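# Fold the towel in half on the table

## Task

Fold the towel once, end over end, so its edges roughly meet, with no extra folds; it must lie flat and entirely on the table, away from the basket, with no bumps or raised parts. Then release it and pull the robot back, without the robot toppling or being left leaning.

## Robot and tools

ROBOT. A base that can drive in any direction carries a column about 1.7 m tall. A carriage rides up and down the column (lift_m) and holds two identical six-joint arms, each ending in a two-finger gripper. Each arm base sits roughly 0.57 m + lift_m above the floor, and carriage parts hang about 0.15 m lower. A hand can reach 0.78 m from its shoulder but only about 0.38 m beneath its arm base. A hand is about 0.16 m long and 0.1 m wide (0.14 m open). Its fingertips narrow to about 0.005 m thick and 0.02 m across, and its wrist camera sticks out 0.11 m to one side. Parked arm angles for joints 1 to 6 are 0, 0.05, 0.05, 1.45, 0, 0. Cameras: carriage_camera is fixed and looks forward, tilted about 20 degrees down. left_wrist_camera and right_wrist_camera look out past the fingertips.

FRAMES. Base frame: metres, origin on the floor below the base centre, x forward, y left, z up. The left_hand and right_hand results are in this frame and mark the point between the finger pads. Their quat_wxyz gives hand orientation: the hand's z runs along the fingers and its y is the opening direction. (1, 0, 0, 0) means pointing straight up with joints 1, 5 and 6 at 0. base_odometry is in the frame the base had at scene start and counts only wheel turns, so slip shows up as travel. Its heading is in rad, left positive, -3.142 to 3.142. Reported hand positions can be off, usually sitting higher than the real hand, especially at long reach.

move. One call runs one action and returns state plus images. The action uses base, joints or both, plus optional speeds and min_time_s. All its motions start at once.
- base: an object with exactly one key. All are offsets from where the base last reported itself, not places to go to. translate_m is metres forward (+) or back, -2 to 2. strafe_m is metres left (+) or right, -2 to 2. rotate_rad is an on-the-spot turn in radians, counter-clockwise (+), -6.3 to 6.3.
- joints: one object for both arms, keyed by joint name. Each value is an absolute target, not an offset.
  - lift_m: 0 to 1 m.
  - joint1: -2.617 to 3.054 rad. It swings the arm about the vertical; 0 is forward and + is left.
  - joint2 (shoulder): 0 to 3.141 rad. 0 is the upper arm pointing back and level, 1.57 upright, 3.14 forward and level.
  - joint3 (elbow): 0 to 3.141 rad, from 0 folded to 3.14 straight.
  - joint4 (wrist pitch): -1.57 to 1.57 rad. + lifts the fingertips.
  - joint5 (wrist yaw): -1.57 to 1.57 rad. + swings the fingertips right, opposite to joint1.
  - joint6 (hand roll): -2.094 to 2.094 rad. + is clockwise seen from the forearm.
  - gripper_m: the pad gap, 0 to 0.093 m.
  - Names run left_joint1_rad to left_joint6_rad and left_gripper_m, and likewise right_.
  - A joint left out may keep pushing toward its earlier target.
- speeds: caps for this action only. translate_m and strafe_m 0.02 to 0.5 m/s; rotate_rad 0.05 to 1.57 rad/s; lift_m 0.08 to 0.25 m/s. The top of each range is the default.
- min_time_s: 0.1 to 8 s, the shortest time each arm or gripper motion may take. It keeps long arm moves straighter.
- cameras: a list drawn from carriage_camera, left_wrist_camera, right_wrist_camera, all. If omitted or null you get all; [] gives none. A wrong name makes the call invalid.
- A single action runs at most 15 s, and a base drive stops after 14 s (time_out).
- A move with no action only reports state.

wait: seconds from 0 to 10, plus cameras. It commands nothing new.

zoom_image: camera and region [x0, y0, x1, y1] in pixels, measured from the top-left of that camera's latest image, at most 504 by 504. You can only zoom a camera that was in the newest images.

finished_scene: scene, the number of the scene being closed. It cannot be undone. The towel must stay folded after the robot is gone, so release it and back off first.

RESULTS
- The move line reads done, or the worst status among the motions.
- Status words in base_status and joint_status:
  - done: for the base, the wheels turned the full amount.
  - off_target: stopped short and may still be pushing.
  - contact_stop or time_out: the old target is dropped and the part holds where it is.
  - not_followed: a safety check withheld arm targets, also shown as "joint command not followed", usually because the arms would come within millimetres of each other. To recover, resend one arm its current readings with joint1 turned away from the other arm, then do the other arm in a later action.
  - limit_stop_at_motor_heat: the arm was stopped by heat; resend the target.
- on_its_own lists things you did not command. Its "held at" shows a target, not a reading.
- motor_effort is a percentage of maximum, with the action's peak in brackets. If lift effort keeps dropping while the lift goes down, a hand is resting on something.
- Joint torques follow joint order. They are offset, scaled and noisy, and joints 1 to 3 wrap at ±28 N m.
- Gripper readings: shut on nothing reads 0.000 to 0.002. A firm grip reads a little under the object's width. To release, command well above the reading.
- The pictures line gives the order of the images.

CAUTIONS
- The robot can tip over and cannot recover. The risk is highest with the carriage high, arms stretched out or loaded, pushing or pulling, or stopping abruptly. Only the images reveal a lean.
- Never back under the table edge into the column.
- After a drive is blocked, back out about 0.2 m (or undo a turn).
- Arms have no contact stop: a blocked arm keeps pressing and springs to its target once freed. Don't let the two arms hit or press on each other.
- Arms heat when stretched out, loaded or pressing, even between calls. A MOTOR HOT line means park that arm. At 100 °C the arm goes limp for 30 to 60 s and drops whatever it holds.
- The scene keeps running while you compose replies, and the robot holds its last command meanwhile.
- Something may occasionally nudge the towel.
- Avoid dropping things, releasing moving items, slamming, and hard shoves.

Each tool is called after "Call:" as name(argument=value, ...), one argument or row to a line, values as JSON.

## Session

Call:
move(
  base={"rotate_rad": 1.2},
  cameras=["carriage_camera"],
)

Call:
move(
  base={"rotate_rad": 1.2},
  cameras=["carriage_camera"],
)

Call:
move(
  base={"rotate_rad": 1.2},
  cameras=["carriage_camera"],
)

Scene clock: 2.73 s.
Joint torques (N m): left_arm=[-0.08 3.29 6.34 -0.06 0.12 0.01] | right_arm=[-0.02 3.11 6 -0.18 -0.11 0.04]
move: done
base_odometry: x=+0.000 y=+0.000 heading=+1.199
base_status: done
joint_positions: lift_m=+0.300 left_joint1_rad=-0.009 left_joint2_rad=+0.037 left_joint3_rad=+0.034 left_joint4_rad=+1.411 left_joint5_rad=+0.018 left_joint6_rad=+0.021 left_gripper_m=+0.09396 right_joint1_rad=-0.001 right_joint2_rad=+0.049 right_joint3_rad=+0.043 right_joint4_rad=+1.456 right_joint5_rad=-0.002 right_joint6_rad=-0.010 right_gripper_m=+0.09396
joint_status: not commanded
motor_effort: lift_m=+30(31) drive_wheels=+4(12)
left_hand: x=+0.2738 y=+0.3097 z=+1.3212 quat_wxyz=(+0.997, +0.010, +0.081, +0.005) (m; base frame)
right_hand: x=+0.2639 y=-0.3128 z=+1.3251 quat_wxyz=(+0.998, -0.001, +0.060, -0.006) (m; base frame)
pictures: carriage_camera
Images, in order (width x height): carriage_camera 896x504.

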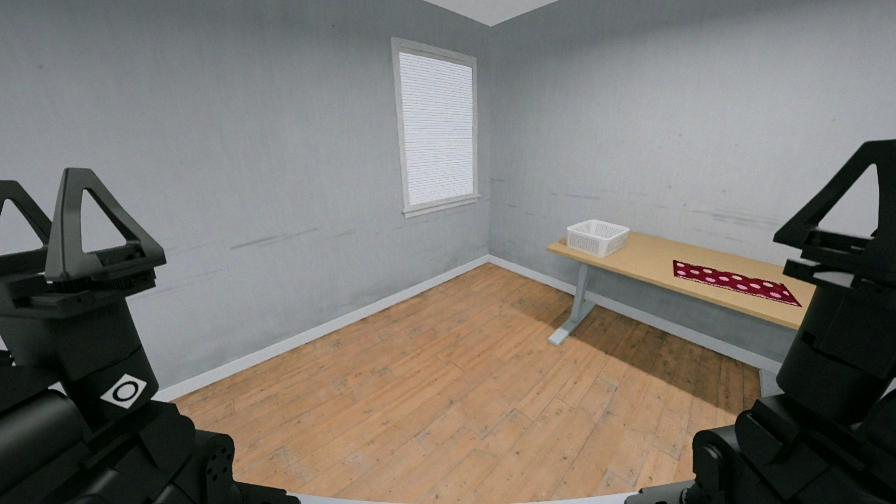

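Scene clock: 5.47 s.
Joint torques (N m): left_arm=[-0.06 3.29 6.57 -0.02 0.08 0.05] | right_arm=[0.03 3.19 6 -0.17 -0.09 0.03]
move: done
base_odometry: x=+0.000 y=+0.000 heading=+2.399
base_status: done
joint_positions: lift_m=+0.300 left_joint1_rad=-0.009 left_joint2_rad=+0.037 left_joint3_rad=+0.034 left_joint4_rad=+1.411 left_joint5_rad=+0.018 left_joint6_rad=+0.021 left_gripper_m=+0.09397 right_joint1_rad=-0.001 right_joint2_rad=+0.049 right_joint3_rad=+0.043 right_joint4_rad=+1.456 right_joint5_rad=-0.002 right_joint6_rad=-0.010 right_gripper_m=+0.09397
joint_status: not commanded
motor_effort: lift_m=+31(32) drive_wheels=+4(8)
left_hand: x=+0.2739 y=+0.3097 z=+1.3212 quat_wxyz=(+0.997, +0.010, +0.081, +0.005) (m; base frame)
right_hand: x=+0.2640 y=-0.3128 z=+1.3251 quat_wxyz=(+0.998, -0.001, +0.060, -0.006) (m; base frame)
pictures: carriage_camera
Images, in order (width x height): carriage_camera 896x504.

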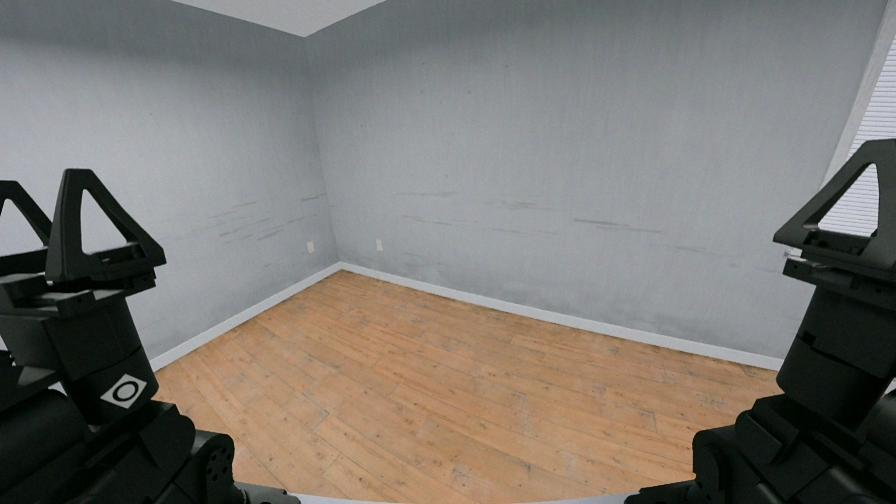

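Scene clock: 8.20 s.
Joint torques (N m): left_arm=[0.01 3.26 6.43 -0.01 0.09 0.04] | right_arm=[0.01 3.22 6.05 -0.17 -0.09 0.05]
move: done
base_odometry: x=+0.000 y=+0.000 heading=-2.685
base_status: done
joint_positions: lift_m=+0.300 left_joint1_rad=-0.009 left_joint2_rad=+0.037 left_joint3_rad=+0.034 left_joint4_rad=+1.411 left_joint5_rad=+0.018 left_joint6_rad=+0.021 left_gripper_m=+0.09398 right_joint1_rad=-0.001 right_joint2_rad=+0.049 right_joint3_rad=+0.043 right_joint4_rad=+1.456 right_joint5_rad=-0.002 right_joint6_rad=-0.010 right_gripper_m=+0.09398
joint_status: not commanded
motor_effort: lift_m=+30(31) drive_wheels=+4(9)
left_hand: x=+0.2739 y=+0.3097 z=+1.3212 quat_wxyz=(+0.997, +0.010, +0.081, +0.005) (m; base frame)
right_hand: x=+0.2641 y=-0.3128 z=+1.3251 quat_wxyz=(+0.998, -0.001, +0.060, -0.006) (m; base frame)
pictures: carriage_camera
Images, in order (width x height): carriage_camera 896x504.

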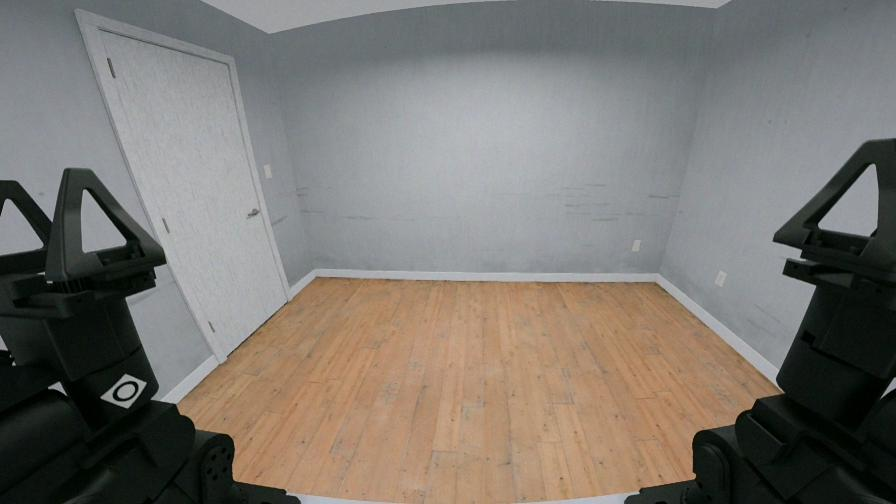

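Call:
move(
  base={"rotate_rad": 3.142},
  cameras=["carriage_camera"],
)

Scene clock: 15.47 s.
Joint torques (N m): left_arm=[-0.08 3.1 6.46 0.04 0.1 0.04] | right_arm=[-0.02 3.14 6.11 -0.16 -0.08 0.03]
move: done
base_odometry: x=+0.000 y=+0.000 heading=+0.457
base_status: done
joint_positions: lift_m=+0.300 left_joint1_rad=-0.009 left_joint2_rad=+0.037 left_joint3_rad=+0.034 left_joint4_rad=+1.406 left_joint5_rad=+0.018 left_joint6_rad=+0.021 left_gripper_m=+0.09399 right_joint1_rad=-0.001 right_joint2_rad=+0.049 right_joint3_rad=+0.043 right_joint4_rad=+1.454 right_joint5_rad=-0.002 right_joint6_rad=-0.010 right_gripper_m=+0.09399
joint_status: not commanded
motor_effort: lift_m=+30(32) drive_wheels=+5(10)
left_hand: x=+0.2751 y=+0.3097 z=+1.3210 quat_wxyz=(+0.996, +0.010, +0.083, +0.005) (m; base frame)
right_hand: x=+0.2646 y=-0.3128 z=+1.3250 quat_wxyz=(+0.998, -0.001, +0.061, -0.006) (m; base frame)
pictures: carriage_camera
Images, in order (width x height): carriage_camera 896x504.

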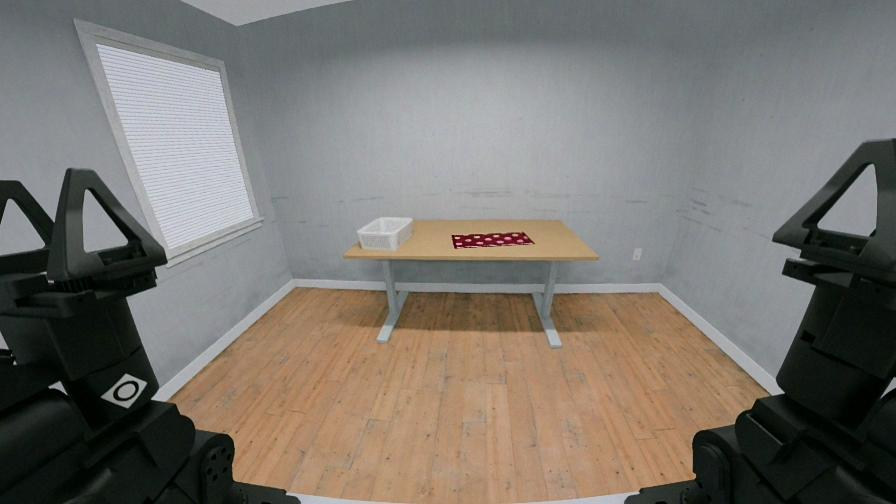

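Call:
move(
  base={"translate_m": 0.8},
  cameras=["carriage_camera"],
)

Scene clock: 22.70 s.
Joint torques (N m): left_arm=[-0.23 3.06 6.39 0.03 0.09 0.06] | right_arm=[0.03 3.11 6.17 -0.16 -0.1 0.02]
move: done
base_odometry: x=+0.717 y=+0.354 heading=+0.458
base_status: done
joint_positions: lift_m=+0.300 left_joint1_rad=-0.009 left_joint2_rad=+0.037 left_joint3_rad=+0.034 left_joint4_rad=+1.406 left_joint5_rad=+0.018 left_joint6_rad=+0.021 left_gripper_m=+0.09399 right_joint1_rad=-0.001 right_joint2_rad=+0.049 right_joint3_rad=+0.043 right_joint4_rad=+1.454 right_joint5_rad=-0.002 right_joint6_rad=-0.010 right_gripper_m=+0.09399
joint_status: not commanded
motor_effort: lift_m=+31(31) drive_wheels=-5(14)
left_hand: x=+0.2751 y=+0.3097 z=+1.3210 quat_wxyz=(+0.996, +0.010, +0.083, +0.005) (m; base frame)
right_hand: x=+0.2645 y=-0.3128 z=+1.3251 quat_wxyz=(+0.998, -0.001, +0.061, -0.006) (m; base frame)
pictures: carriage_camera
Images, in order (width x height): carriage_camera 896x504.

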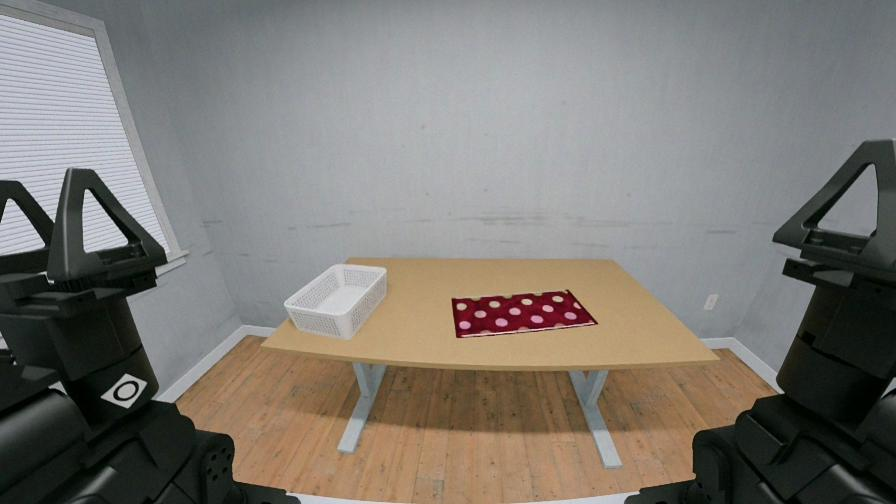

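Call:
move(
  base={"strafe_m": -0.2},
  joints={"lift_m":0.5,"left_joint2_rad":1.2,"left_joint3_rad":1.2,"left_joint4_rad":-1.5,"right_joint2_rad":1.2,"right_joint3_rad":1.2,"right_joint4_rad":0},
  min_time_s=3,
  cameras=["carriage_camera"],
)

Call:
move(
  joints={"right_joint2_rad":1.6,"right_joint3_rad":1.2,"right_joint4_rad":-1.17},
  min_time_s=3,
  cameras=["carriage_camera","left_wrist_camera"],
)

Scene clock: 48.40 s.
Joint torques (N m): left_arm=[-0.02 -2.02 9.58 0.6 0.1 0.01] | right_arm=[-0.05 -3.11 11 2 -0.09 0.05]
move: done
base_odometry: x=+0.806 y=+0.175 heading=+0.458
base_status: done
joint_positions: lift_m=+0.500 left_joint1_rad=-0.009 left_joint2_rad=+1.188 left_joint3_rad=+1.172 left_joint4_rad=-1.485 left_joint5_rad=+0.018 left_joint6_rad=+0.021 left_gripper_m=+0.09399 right_joint1_rad=-0.001 right_joint2_rad=+1.187 right_joint3_rad=+1.165 right_joint4_rad=+0.013 right_joint5_rad=-0.002 right_joint6_rad=-0.010 right_gripper_m=+0.09399
joint_status: all done
motor_effort: lift_m=+30(38) drive_wheels=-2(7)
left_hand: x=+0.4174 y=+0.3084 z=+1.2652 quat_wxyz=(+0.035, +0.015, +0.999, -0.009) (m; base frame)
right_hand: x=+0.6461 y=-0.3133 z=+1.5064 quat_wxyz=(+0.704, -0.004, +0.710, -0.003) (m; base frame)
pictures: carriage_camera
Images, in order (width x height): carriage_camera 896x504.

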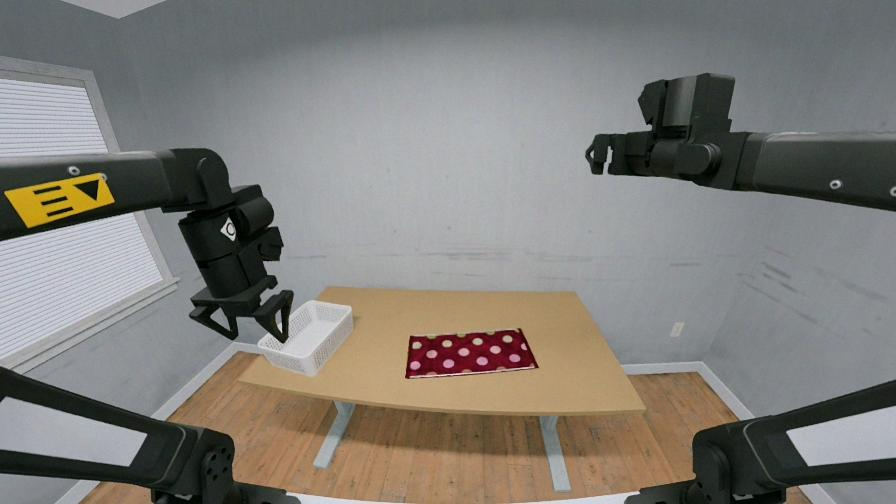

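Scene clock: 51.70 s.
Joint torques (N m): left_arm=[-0.12 -1.87 9.43 0.58 0.11 0.02] | right_arm=[0.05 -4.79 9.33 0.25 -0.09 0.07]
move: done
base_odometry: x=+0.806 y=+0.175 heading=+0.458
base_status: not commanded
joint_positions: lift_m=+0.500 left_joint1_rad=-0.009 left_joint2_rad=+1.188 left_joint3_rad=+1.173 left_joint4_rad=-1.487 left_joint5_rad=+0.018 left_joint6_rad=+0.021 left_gripper_m=+0.09399 right_joint1_rad=-0.001 right_joint2_rad=+1.582 right_joint3_rad=+1.167 right_joint4_rad=-1.156 right_joint5_rad=-0.002 right_joint6_rad=-0.010 right_gripper_m=+0.09399
joint_status: all done
motor_effort: lift_m=+31(32) drive_wheels=-1(3)
left_hand: x=+0.4169 y=+0.3084 z=+1.2653 quat_wxyz=(+0.034, +0.015, +0.999, -0.009) (m; base frame)
right_hand: x=+0.5041 y=-0.3131 z=+1.1836 quat_wxyz=(+0.000, -0.004, +1.000, +0.001) (m; base frame)
pictures: carriage_camera, left_wrist_camera
Images, in order (width x height): carriage_camera 896x504, left_wrist_camera 896x504.

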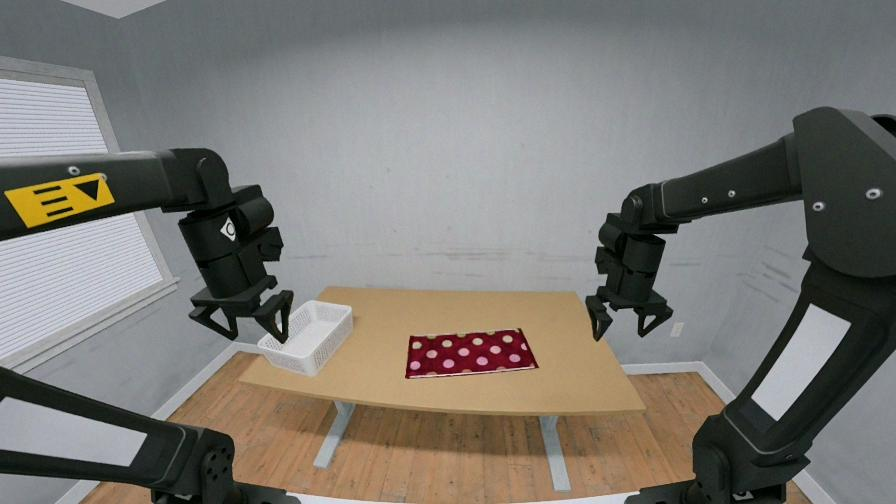

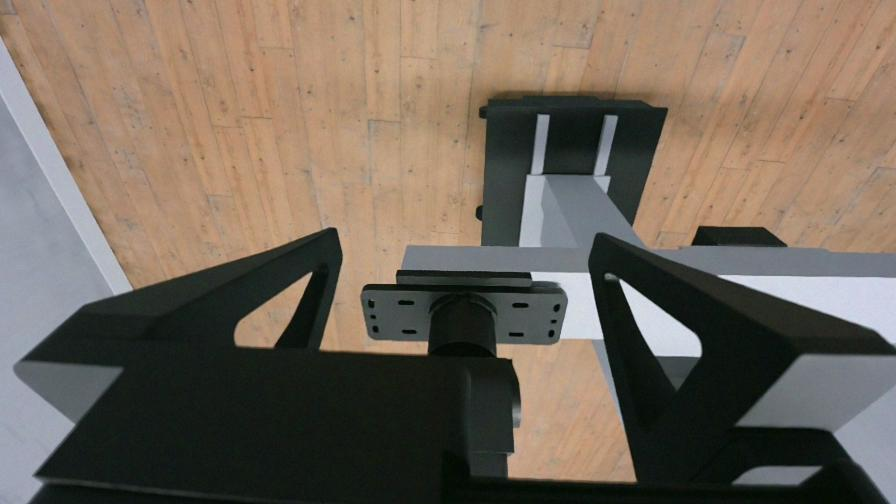

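Call:
move(
  base={"strafe_m": -0.2},
  joints={"right_joint1_rad":0,"left_joint2_rad":0.9,"left_joint3_rad":0.9,"left_joint4_rad":-1.4,"right_joint2_rad":0.9,"right_joint3_rad":0.9,"right_joint4_rad":-1.4},
  min_time_s=2,
  cameras=[],
)

Call:
move(
  base={"translate_m": 0.2},
  speeds={"translate_m": 0.25},
  cameras=["carriage_camera","right_wrist_camera"],
)

Scene clock: 79.03 s.
Joint torques (N m): left_arm=[-0.05 -1.63 5.61 1.14 0.1 0.01] | right_arm=[0.17 -1.61 5.5 0.65 -0.12 0.04]
move: done
base_odometry: x=+0.895 y=-0.004 heading=+0.458
base_status: done
joint_positions: lift_m=+0.500 left_joint1_rad=-0.009 left_joint2_rad=+0.909 left_joint3_rad=+0.917 left_joint4_rad=-1.410 left_joint5_rad=+0.018 left_joint6_rad=+0.021 left_gripper_m=+0.09399 right_joint1_rad=-0.002 right_joint2_rad=+0.909 right_joint3_rad=+0.913 right_joint4_rad=-1.387 right_joint5_rad=+0.000 right_joint6_rad=-0.010 right_gripper_m=+0.09399
joint_status: all done
motor_effort: lift_m=+31(33) drive_wheels=-2(7)
left_hand: x=+0.3763 y=+0.3087 z=+1.2372 quat_wxyz=(+0.084, +0.016, +0.996, -0.009) (m; base frame)
right_hand: x=+0.3813 y=-0.3134 z=+1.2372 quat_wxyz=(+0.094, -0.004, +0.996, +0.000) (m; base frame)
pictures: none
No camera images: "cameras" was empty.

Scene clock: 81.23 s.
Joint torques (N m): left_arm=[-0.12 -1.31 5.63 1.1 0.1 0.02] | right_arm=[0.05 -1.26 5.44 0.71 -0.14 0.04]
move: done
base_odometry: x=+1.074 y=+0.084 heading=+0.458
base_status: done
joint_positions: lift_m=+0.500 left_joint1_rad=-0.009 left_joint2_rad=+0.905 left_joint3_rad=+0.917 left_joint4_rad=-1.402 left_joint5_rad=+0.018 left_joint6_rad=+0.021 left_gripper_m=+0.09399 right_joint1_rad=-0.002 right_joint2_rad=+0.906 right_joint3_rad=+0.913 right_joint4_rad=-1.394 right_joint5_rad=+0.000 right_joint6_rad=-0.010 right_gripper_m=+0.09399
joint_status: not commanded
motor_effort: lift_m=+30(33) drive_wheels=-4(8)
left_hand: x=+0.3782 y=+0.3086 z=+1.2380 quat_wxyz=(+0.090, +0.016, +0.996, -0.009) (m; base frame)
right_hand: x=+0.3795 y=-0.3134 z=+1.2372 quat_wxyz=(+0.092, -0.004, +0.996, +0.000) (m; base frame)
pictures: carriage_camera, right_wrist_camera
Images, in order (width x height): carriage_camera 896x504, right_wrist_camera 896x504.

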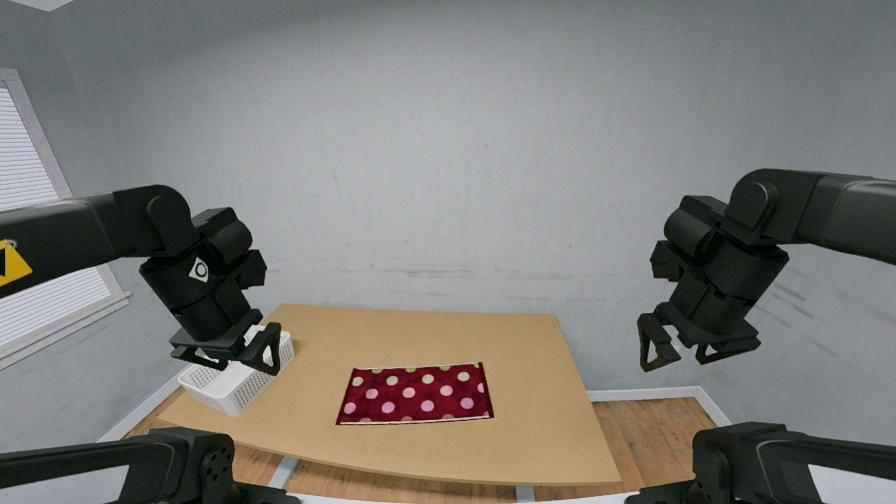

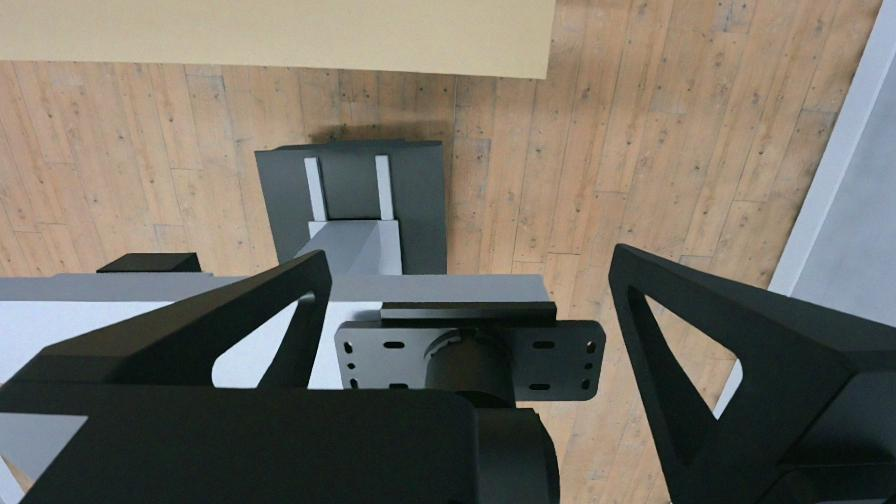

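Call:
move(
  base={"rotate_rad": 0.073},
  cameras=[],
)

Call:
move(
  base={"strafe_m": -0.17},
  cameras=[],
)

Call:
move(
  base={"translate_m": 0.1},
  speeds={"translate_m": 0.2},
  cameras=["carriage_camera"],
)

Scene clock: 91.63 s.
Joint torques (N m): left_arm=[-0.08 -1.36 5.6 1.08 0.1 0.05] | right_arm=[0.1 -1.36 5.46 0.74 -0.14 0.04]
move: done
base_odometry: x=+1.075 y=+0.084 heading=+0.530
base_status: done
joint_positions: lift_m=+0.500 left_joint1_rad=-0.009 left_joint2_rad=+0.905 left_joint3_rad=+0.917 left_joint4_rad=-1.402 left_joint5_rad=+0.018 left_joint6_rad=+0.021 left_gripper_m=+0.09399 right_joint1_rad=-0.002 right_joint2_rad=+0.906 right_joint3_rad=+0.913 right_joint4_rad=-1.395 right_joint5_rad=-0.001 right_joint6_rad=-0.010 right_gripper_m=+0.09399
joint_status: not commanded
motor_effort: lift_m=+30(32) drive_wheels=-4(6)
left_hand: x=+0.3783 y=+0.3086 z=+1.2381 quat_wxyz=(+0.090, +0.016, +0.996, -0.009) (m; base frame)
right_hand: x=+0.3793 y=-0.3132 z=+1.2371 quat_wxyz=(+0.091, -0.004, +0.996, +0.000) (m; base frame)
pictures: none
No camera images: "cameras" was empty.

Scene clock: 93.67 s.
Joint torques (N m): left_arm=[0.05 -1.32 5.57 1.06 0.11 0.04] | right_arm=[0.25 -1.32 5.53 0.72 -0.1 0.03]
move: done
base_odometry: x=+1.161 y=-0.063 heading=+0.530
base_status: done
joint_positions: lift_m=+0.500 left_joint1_rad=-0.009 left_joint2_rad=+0.905 left_joint3_rad=+0.917 left_joint4_rad=-1.402 left_joint5_rad=+0.019 left_joint6_rad=+0.021 left_gripper_m=+0.09399 right_joint1_rad=-0.002 right_joint2_rad=+0.906 right_joint3_rad=+0.913 right_joint4_rad=-1.395 right_joint5_rad=-0.001 right_joint6_rad=-0.010 right_gripper_m=+0.09399
joint_status: not commanded
motor_effort: lift_m=+30(32) drive_wheels=+1(7)
left_hand: x=+0.3783 y=+0.3086 z=+1.2381 quat_wxyz=(+0.090, +0.016, +0.996, -0.009) (m; base frame)
right_hand: x=+0.3792 y=-0.3132 z=+1.2371 quat_wxyz=(+0.091, -0.004, +0.996, +0.000) (m; base frame)
pictures: none
No camera images: "cameras" was empty.

Scene clock: 95.33 s.
Joint torques (N m): left_arm=[-0.06 -1.33 5.64 1.05 0.07 0.06] | right_arm=[0.12 -1.4 5.46 0.74 -0.1 0.06]
move: done
base_odometry: x=+1.247 y=-0.013 heading=+0.530
base_status: done
joint_positions: lift_m=+0.500 left_joint1_rad=-0.009 left_joint2_rad=+0.904 left_joint3_rad=+0.917 left_joint4_rad=-1.400 left_joint5_rad=+0.019 left_joint6_rad=+0.021 left_gripper_m=+0.09399 right_joint1_rad=-0.002 right_joint2_rad=+0.906 right_joint3_rad=+0.913 right_joint4_rad=-1.396 right_joint5_rad=-0.001 right_joint6_rad=-0.010 right_gripper_m=+0.09399
joint_status: not commanded
motor_effort: lift_m=+31(32) drive_wheels=-3(7)
left_hand: x=+0.3788 y=+0.3086 z=+1.2383 quat_wxyz=(+0.092, +0.016, +0.996, -0.009) (m; base frame)
right_hand: x=+0.3790 y=-0.3132 z=+1.2371 quat_wxyz=(+0.091, -0.004, +0.996, +0.000) (m; base frame)
pictures: carriage_camera
Images, in order (width x height): carriage_camera 896x504.

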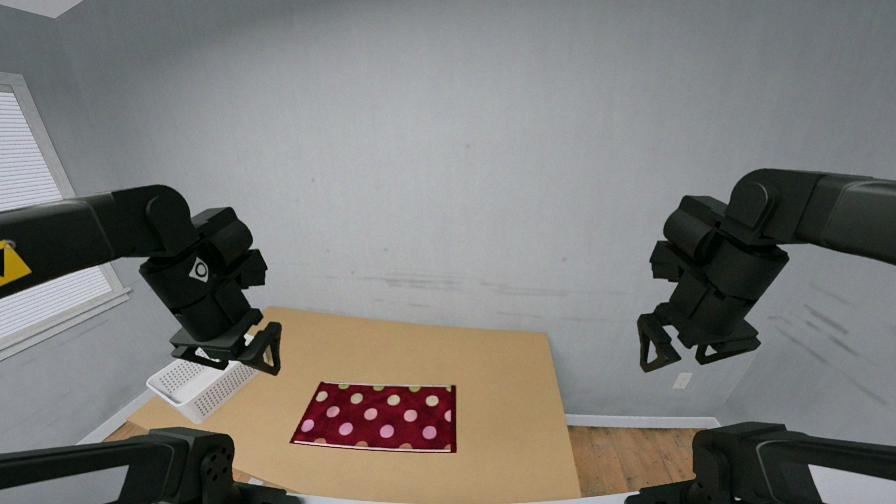

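Call:
move(
  base={"rotate_rad": -0.04},
  joints={"lift_m":0.6},
  cameras=[],
)

Call:
move(
  base={"translate_m": 0.06},
  joints={"left_joint1_rad":-0.536,"left_joint2_rad":2.939,"left_joint3_rad":1.785,"left_joint4_rad":0.281,"left_joint5_rad":0,"left_joint6_rad":-0.35,"left_gripper_m":0.035,"right_joint1_rad":0.737,"right_joint2_rad":2.691,"right_joint3_rad":1.316,"right_joint4_rad":0.241,"right_joint5_rad":0,"right_joint6_rad":0.5,"right_gripper_m":0.035},
  min_time_s=4,
)

Scene clock: 109.20 s.
Joint torques (N m): left_arm=[-0.03 -1.21 6.19 1.02 0.1 0.04] | right_arm=[0.17 -1.37 6.11 0.71 -0.15 0.06]
move: done
base_odometry: x=+1.247 y=-0.012 heading=+0.491
base_status: done
joint_positions: lift_m=+0.600 left_joint1_rad=-0.009 left_joint2_rad=+0.904 left_joint3_rad=+0.910 left_joint4_rad=-1.398 left_joint5_rad=+0.019 left_joint6_rad=+0.021 left_gripper_m=+0.09399 right_joint1_rad=-0.002 right_joint2_rad=+0.906 right_joint3_rad=+0.906 right_joint4_rad=-1.397 right_joint5_rad=-0.001 right_joint6_rad=-0.010 right_gripper_m=+0.09400
joint_status: all done
motor_effort: lift_m=+31(39) drive_wheels=-6(6)
left_hand: x=+0.3780 y=+0.3085 z=+1.3364 quat_wxyz=(+0.090, +0.016, +0.996, -0.009) (m; base frame)
right_hand: x=+0.3775 y=-0.3132 z=+1.3348 quat_wxyz=(+0.087, -0.004, +0.996, +0.000) (m; base frame)
pictures: none
No camera images: "cameras" was empty.

Scene clock: 113.50 s.
Joint torques (N m): left_arm=[-0.83 -11.51 7.91 2.21 -0.03 -0.02] | right_arm=[0.81 -9.37 5.5 1.31 -0.02 0.11]
move: done
base_odometry: x=+1.300 y=+0.016 heading=+0.489
base_status: done
joint_positions: lift_m=+0.600 left_joint1_rad=-0.528 left_joint2_rad=+2.905 left_joint3_rad=+1.762 left_joint4_rad=+0.273 left_joint5_rad=+0.013 left_joint6_rad=-0.340 left_gripper_m=+0.03511 right_joint1_rad=+0.728 right_joint2_rad=+2.664 right_joint3_rad=+1.297 right_joint4_rad=+0.226 right_joint5_rad=-0.001 right_joint6_rad=+0.493 right_gripper_m=+0.03513
joint_status: all done
motor_effort: lift_m=+30(32) drive_wheels=+6(10)
left_hand: x=+0.7425 y=+0.0134 z=+0.9851 quat_wxyz=(+0.309, +0.091, +0.935, -0.149) (m; base frame)
right_hand: x=+0.5798 y=-0.0035 z=+0.9792 quat_wxyz=(+0.174, -0.115, +0.970, +0.122) (m; base frame)
pictures: carriage_camera, left_wrist_camera, right_wrist_camera
Images, in order (width x height): carriage_camera 896x504, left_wrist_camera 896x504, right_wrist_camera 896x504.

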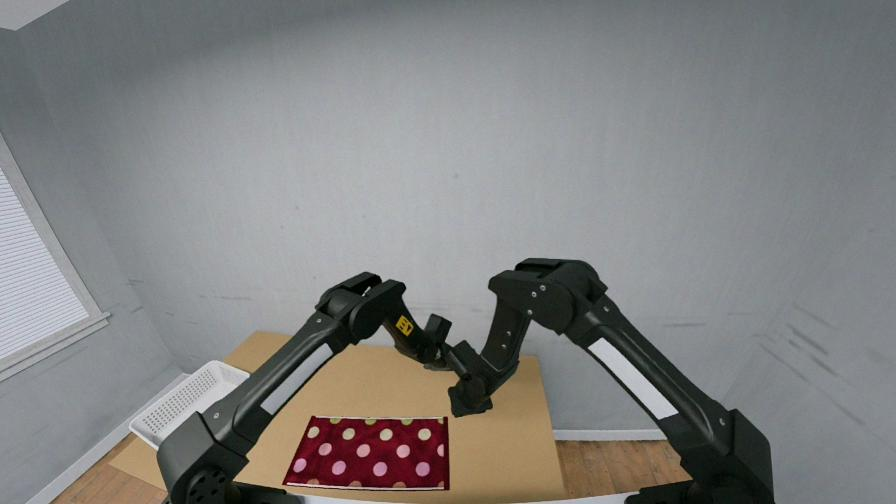

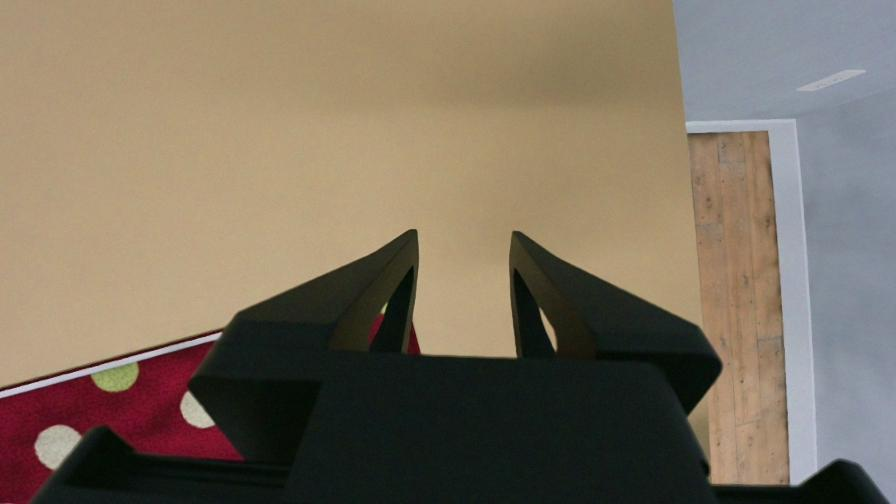

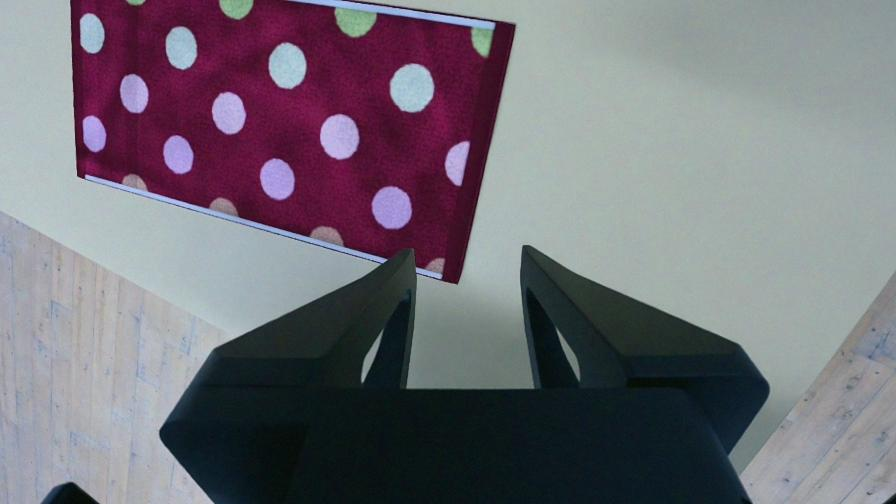

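Call:
move(
  joints={"lift_m":0.5},
)

Scene clock: 118.87 s.
Joint torques (N m): left_arm=[-0.62 -12.74 6.87 2.13 -0.02 -0.06] | right_arm=[0.72 -10.36 4.79 1.19 -0.02 0.12]
move: done
base_odometry: x=+1.300 y=+0.016 heading=+0.489
base_status: not commanded
joint_positions: lift_m=+0.500 left_joint1_rad=-0.528 left_joint2_rad=+2.921 left_joint3_rad=+1.771 left_joint4_rad=+0.283 left_joint5_rad=+0.011 left_joint6_rad=-0.340 left_gripper_m=+0.03511 right_joint1_rad=+0.728 right_joint2_rad=+2.677 right_joint3_rad=+1.303 right_joint4_rad=+0.238 right_joint5_rad=-0.001 right_joint6_rad=+0.494 right_gripper_m=+0.03513
joint_status: all done
motor_effort: lift_m=+29(31) drive_wheels=+5(6)
left_hand: x=+0.7430 y=+0.0133 z=+0.8808 quat_wxyz=(+0.311, +0.090, +0.934, -0.150) (m; base frame)
right_hand: x=+0.5808 y=-0.0026 z=+0.8761 quat_wxyz=(+0.176, -0.114, +0.970, +0.124) (m; base frame)
pictures: carriage_camera, left_wrist_camera, right_wrist_camera
Images, in order (width x height): carriage_camera 896x504, left_wrist_camera 896x504, right_wrist_camera 896x504.

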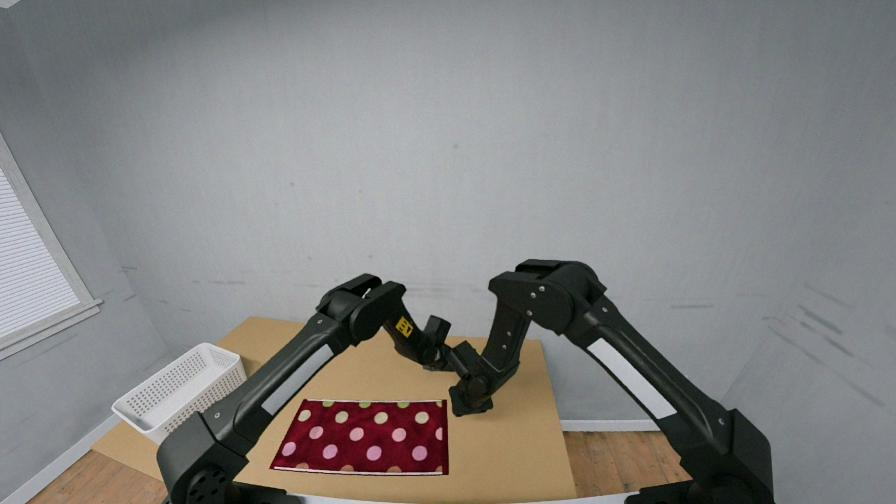

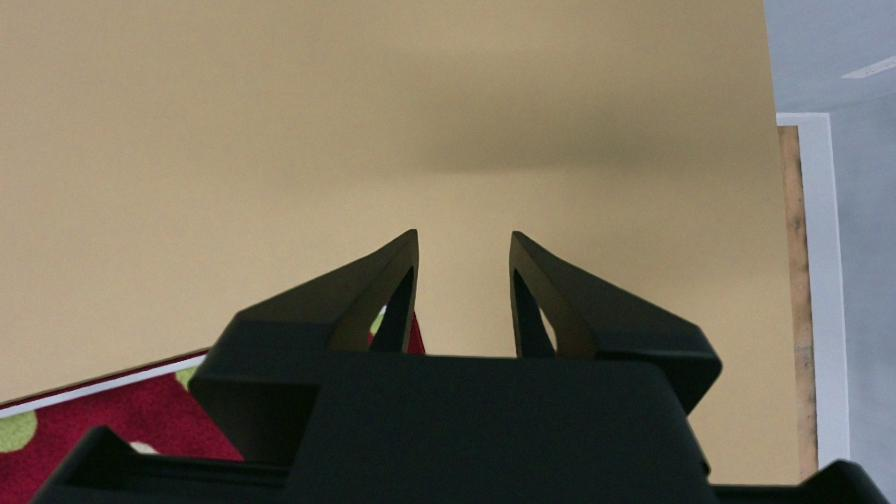

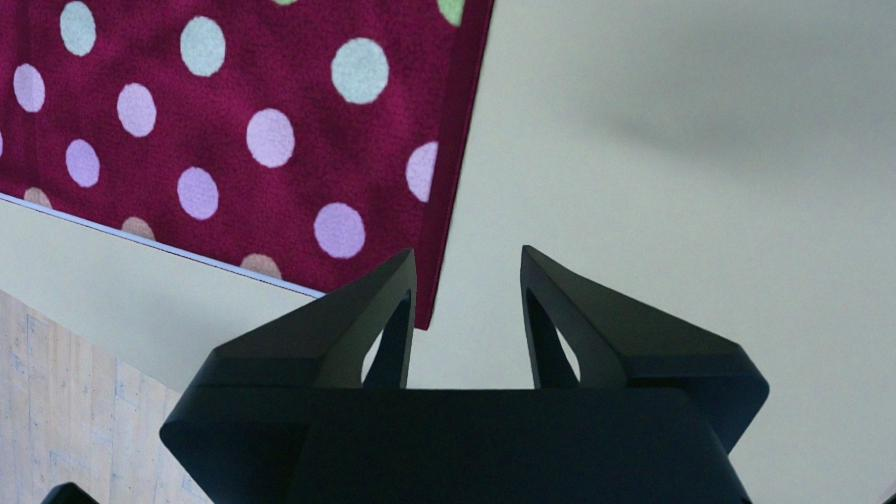

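Call:
move(
  base={"rotate_rad": -0.04},
  cameras=[],
)

Call:
move(
  base={"translate_m": 0.09},
  speeds={"translate_m": 0.15},
  cameras=[],
)

Call:
move(
  base={"strafe_m": 0.04},
  joints={"lift_m":0.42},
)

Scene clock: 128.87 s.
Joint torques (N m): left_arm=[-0.32 -12.81 7.01 2.11 -0.02 -0.05] | right_arm=[0.58 -10.52 4.7 1.21 -0.04 0.08]
move: done
base_odometry: x=+1.300 y=+0.016 heading=+0.450
base_status: done
joint_positions: lift_m=+0.500 left_joint1_rad=-0.537 left_joint2_rad=+2.921 left_joint3_rad=+1.771 left_joint4_rad=+0.284 left_joint5_rad=+0.010 left_joint6_rad=-0.341 left_gripper_m=+0.03511 right_joint1_rad=+0.731 right_joint2_rad=+2.677 right_joint3_rad=+1.304 right_joint4_rad=+0.239 right_joint5_rad=+0.000 right_joint6_rad=+0.494 right_gripper_m=+0.03513
joint_status: not commanded
motor_effort: lift_m=+29(30) drive_wheels=-6(6)
left_hand: x=+0.7406 y=+0.0090 z=+0.8809 quat_wxyz=(+0.311, +0.094, +0.934, -0.151) (m; base frame)
right_hand: x=+0.5804 y=-0.0017 z=+0.8763 quat_wxyz=(+0.177, -0.115, +0.970, +0.124) (m; base frame)
pictures: none
No camera images: "cameras" was empty.

Scene clock: 130.40 s.
Joint torques (N m): left_arm=[-0.02 -12.74 6.97 2.15 -0.01 -0.06] | right_arm=[0.36 -10.48 4.77 1.24 -0.06 0.09]
move: done
base_odometry: x=+1.381 y=+0.055 heading=+0.449
base_status: done
joint_positions: lift_m=+0.500 left_joint1_rad=-0.535 left_joint2_rad=+2.921 left_joint3_rad=+1.771 left_joint4_rad=+0.284 left_joint5_rad=+0.008 left_joint6_rad=-0.341 left_gripper_m=+0.03510 right_joint1_rad=+0.732 right_joint2_rad=+2.677 right_joint3_rad=+1.304 right_joint4_rad=+0.239 right_joint5_rad=+0.000 right_joint6_rad=+0.494 right_gripper_m=+0.03512
joint_status: not commanded
motor_effort: lift_m=+29(31) drive_wheels=-6(11)
left_hand: x=+0.7412 y=+0.0100 z=+0.8809 quat_wxyz=(+0.311, +0.093, +0.934, -0.150) (m; base frame)
right_hand: x=+0.5800 y=-0.0012 z=+0.8763 quat_wxyz=(+0.177, -0.116, +0.969, +0.124) (m; base frame)
pictures: none
No camera images: "cameras" was empty.

Scene clock: 131.90 s.
Joint torques (N m): left_arm=[-0.17 -12.72 6.68 2.13 -0.01 -0.07] | right_arm=[0.05 -10.52 4.6 1.2 -0.07 0.11]
move: contact_stop
base_odometry: x=+1.373 y=+0.069 heading=+0.442
base_status: strafe_m contact_stop (by the wheels' count: +0.017 of +0.040)
joint_positions: lift_m=+0.420 left_joint1_rad=-0.533 left_joint2_rad=+2.921 left_joint3_rad=+1.775 left_joint4_rad=+0.283 left_joint5_rad=+0.007 left_joint6_rad=-0.341 left_gripper_m=+0.03510 right_joint1_rad=+0.736 right_joint2_rad=+2.679 right_joint3_rad=+1.305 right_joint4_rad=+0.239 right_joint5_rad=+0.001 right_joint6_rad=+0.495 right_gripper_m=+0.03512
joint_status: all done
motor_effort: lift_m=+29(31) drive_wheels=+17(65)
left_hand: x=+0.7430 y=+0.0105 z=+0.8019 quat_wxyz=(+0.313, +0.091, +0.934, -0.150) (m; base frame)
right_hand: x=+0.5789 y=-0.0001 z=+0.7957 quat_wxyz=(+0.177, -0.117, +0.969, +0.124) (m; base frame)
pictures: carriage_camera, left_wrist_camera, right_wrist_camera
Images, in order (width x height): carriage_camera 896x504, left_wrist_camera 896x504, right_wrist_camera 896x504.

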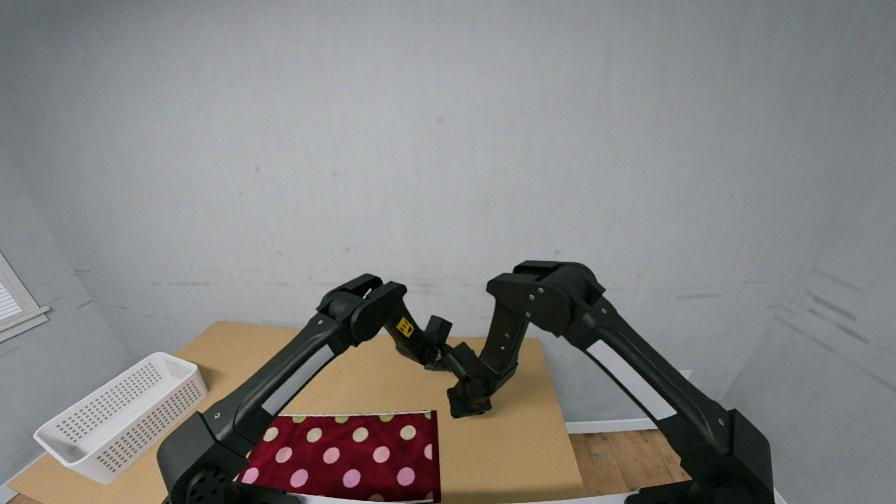

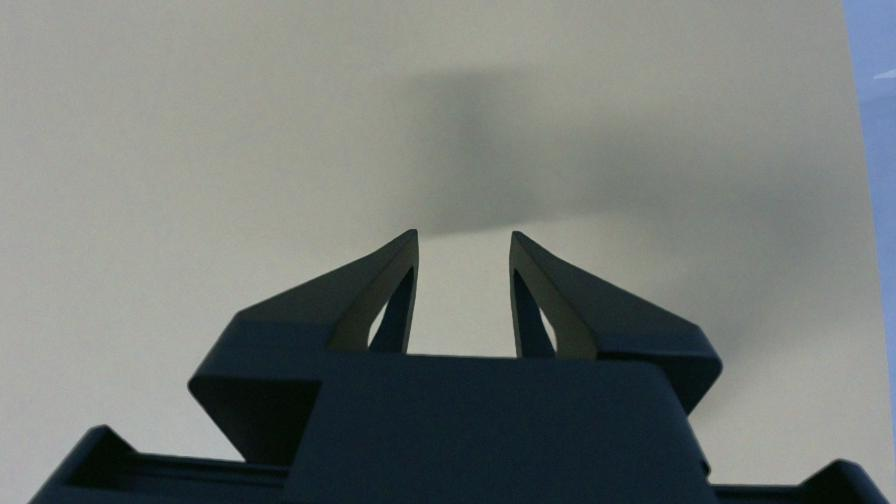

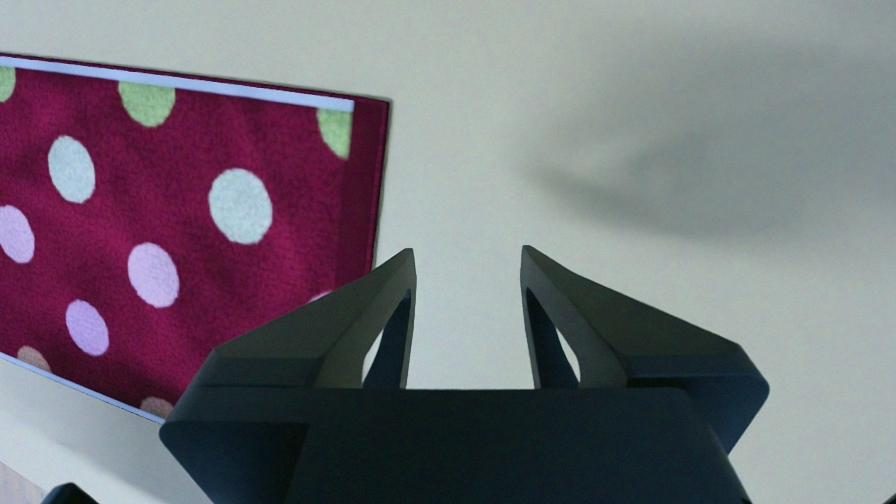

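Call:
move(
  joints={"lift_m":0.5},
  cameras=[],
)

Call:
move(
  base={"strafe_m": 0.06},
  cameras=["carriage_camera","right_wrist_camera"],
)

Scene clock: 138.20 s.
Joint torques (N m): left_arm=[-0.35 -12.85 6.71 2.07 -0.01 -0.06] | right_arm=[0.01 -10.67 4.66 1.21 -0.05 0.09]
move: done
base_odometry: x=+1.373 y=+0.069 heading=+0.442
base_status: not commanded
joint_positions: lift_m=+0.500 left_joint1_rad=-0.533 left_joint2_rad=+2.923 left_joint3_rad=+1.775 left_joint4_rad=+0.288 left_joint5_rad=+0.007 left_joint6_rad=-0.341 left_gripper_m=+0.03510 right_joint1_rad=+0.736 right_joint2_rad=+2.680 right_joint3_rad=+1.305 right_joint4_rad=+0.240 right_joint5_rad=+0.001 right_joint6_rad=+0.495 right_gripper_m=+0.03512
joint_status: all done
motor_effort: lift_m=+32(38) drive_wheels=+18(18)
left_hand: x=+0.7434 y=+0.0103 z=+0.8816 quat_wxyz=(+0.314, +0.091, +0.933, -0.150) (m; base frame)
right_hand: x=+0.5790 y=+0.0000 z=+0.8754 quat_wxyz=(+0.177, -0.117, +0.969, +0.124) (m; base frame)
pictures: none
No camera images: "cameras" was empty.

Scene clock: 139.47 s.
Joint torques (N m): left_arm=[-0.4 -12.98 6.76 2.11 0.03 -0.04] | right_arm=[-0.09 -10.77 4.67 1.18 -0.07 0.08]
move: contact_stop
base_odometry: x=+1.372 y=+0.071 heading=+0.438
base_status: strafe_m contact_stop (by the wheels' count: +0.002 of +0.060)
joint_positions: lift_m=+0.500 left_joint1_rad=-0.535 left_joint2_rad=+2.923 left_joint3_rad=+1.775 left_joint4_rad=+0.288 left_joint5_rad=+0.005 left_joint6_rad=-0.341 left_gripper_m=+0.03510 right_joint1_rad=+0.737 right_joint2_rad=+2.680 right_joint3_rad=+1.305 right_joint4_rad=+0.240 right_joint5_rad=+0.000 right_joint6_rad=+0.495 right_gripper_m=+0.03512
joint_status: not commanded
motor_effort: lift_m=+31(32) drive_wheels=+14(45)
left_hand: x=+0.7431 y=+0.0100 z=+0.8816 quat_wxyz=(+0.314, +0.091, +0.933, -0.150) (m; base frame)
right_hand: x=+0.5786 y=+0.0006 z=+0.8755 quat_wxyz=(+0.177, -0.118, +0.969, +0.125) (m; base frame)
pictures: carriage_camera, right_wrist_camera
Images, in order (width x height): carriage_camera 896x504, right_wrist_camera 896x504.

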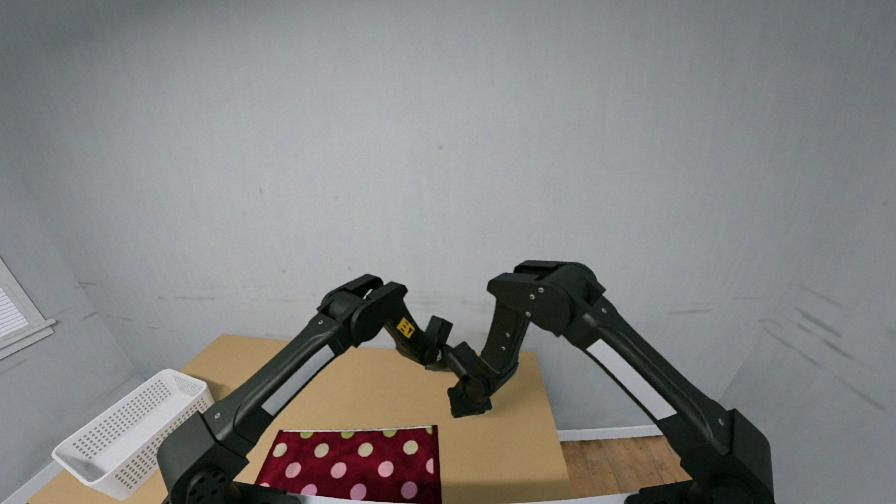

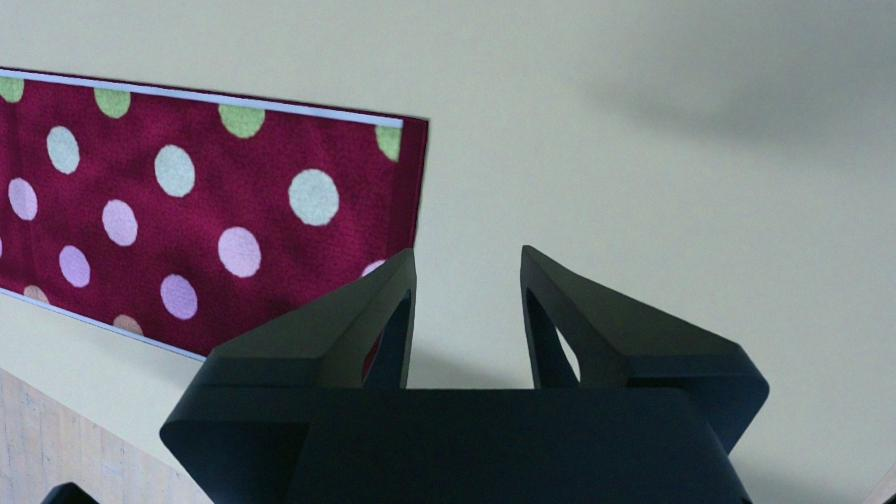

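Call:
move(
  base={"strafe_m": -0.03},
  joints={"lift_m":0.45},
  cameras=[],
)

Call:
move(
  base={"translate_m": -0.1},
  cameras=[],
)

Call:
move(
  base={"strafe_m": 0.1},
  speeds={"strafe_m": 0.15},
  cameras=["carriage_camera"],
)

Scene clock: 152.23 s.
Joint torques (N m): left_arm=[-0.24 -13.08 6.54 2.12 0 -0.04] | right_arm=[-0.06 -10.76 4.55 1.23 -0.06 0.09]
move: done
base_odometry: x=+1.384 y=+0.044 heading=+0.438
base_status: done
joint_positions: lift_m=+0.450 left_joint1_rad=-0.536 left_joint2_rad=+2.925 left_joint3_rad=+1.775 left_joint4_rad=+0.283 left_joint5_rad=+0.005 left_joint6_rad=-0.341 left_gripper_m=+0.03510 right_joint1_rad=+0.737 right_joint2_rad=+2.681 right_joint3_rad=+1.307 right_joint4_rad=+0.237 right_joint5_rad=+0.000 right_joint6_rad=+0.495 right_gripper_m=+0.03512
joint_status: all done
motor_effort: lift_m=+29(29) drive_wheels=-5(7)
left_hand: x=+0.7414 y=+0.0099 z=+0.8300 quat_wxyz=(+0.311, +0.092, +0.934, -0.149) (m; base frame)
right_hand: x=+0.5783 y=+0.0004 z=+0.8251 quat_wxyz=(+0.176, -0.118, +0.969, +0.124) (m; base frame)
pictures: none
No camera images: "cameras" was empty.

Scene clock: 153.77 s.
Joint torques (N m): left_arm=[-0.01 -13.03 6.56 2.14 0.01 -0.04] | right_arm=[0.08 -10.78 4.53 1.21 -0.06 0.09]
move: done
base_odometry: x=+1.294 y=+0.002 heading=+0.438
base_status: done
joint_positions: lift_m=+0.450 left_joint1_rad=-0.536 left_joint2_rad=+2.925 left_joint3_rad=+1.775 left_joint4_rad=+0.285 left_joint5_rad=+0.004 left_joint6_rad=-0.341 left_gripper_m=+0.03510 right_joint1_rad=+0.737 right_joint2_rad=+2.681 right_joint3_rad=+1.307 right_joint4_rad=+0.239 right_joint5_rad=+0.000 right_joint6_rad=+0.495 right_gripper_m=+0.03512
joint_status: not commanded
motor_effort: lift_m=+29(29) drive_wheels=-2(24)
left_hand: x=+0.7416 y=+0.0098 z=+0.8301 quat_wxyz=(+0.312, +0.092, +0.934, -0.149) (m; base frame)
right_hand: x=+0.5785 y=+0.0006 z=+0.8252 quat_wxyz=(+0.176, -0.118, +0.969, +0.125) (m; base frame)
pictures: none
No camera images: "cameras" was empty.

Scene clock: 155.40 s.
Joint torques (N m): left_arm=[-0.27 -12.97 6.58 2.16 0.01 -0.05] | right_arm=[0.01 -10.78 4.53 1.19 -0.08 0.07]
move: done
base_odometry: x=+1.251 y=+0.092 heading=+0.439
base_status: done
joint_positions: lift_m=+0.450 left_joint1_rad=-0.535 left_joint2_rad=+2.925 left_joint3_rad=+1.775 left_joint4_rad=+0.285 left_joint5_rad=+0.004 left_joint6_rad=-0.341 left_gripper_m=+0.03510 right_joint1_rad=+0.738 right_joint2_rad=+2.681 right_joint3_rad=+1.307 right_joint4_rad=+0.239 right_joint5_rad=+0.000 right_joint6_rad=+0.495 right_gripper_m=+0.03512
joint_status: not commanded
motor_effort: lift_m=+29(30) drive_wheels=-2(5)
left_hand: x=+0.7421 y=+0.0107 z=+0.8301 quat_wxyz=(+0.312, +0.091, +0.934, -0.148) (m; base frame)
right_hand: x=+0.5783 y=+0.0009 z=+0.8252 quat_wxyz=(+0.176, -0.118, +0.969, +0.125) (m; base frame)
pictures: carriage_camera
Images, in order (width x height): carriage_camera 896x504.

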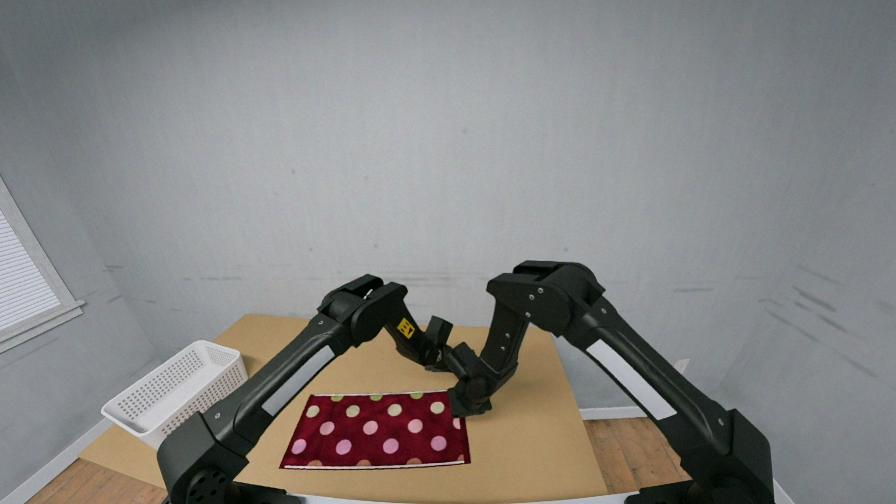

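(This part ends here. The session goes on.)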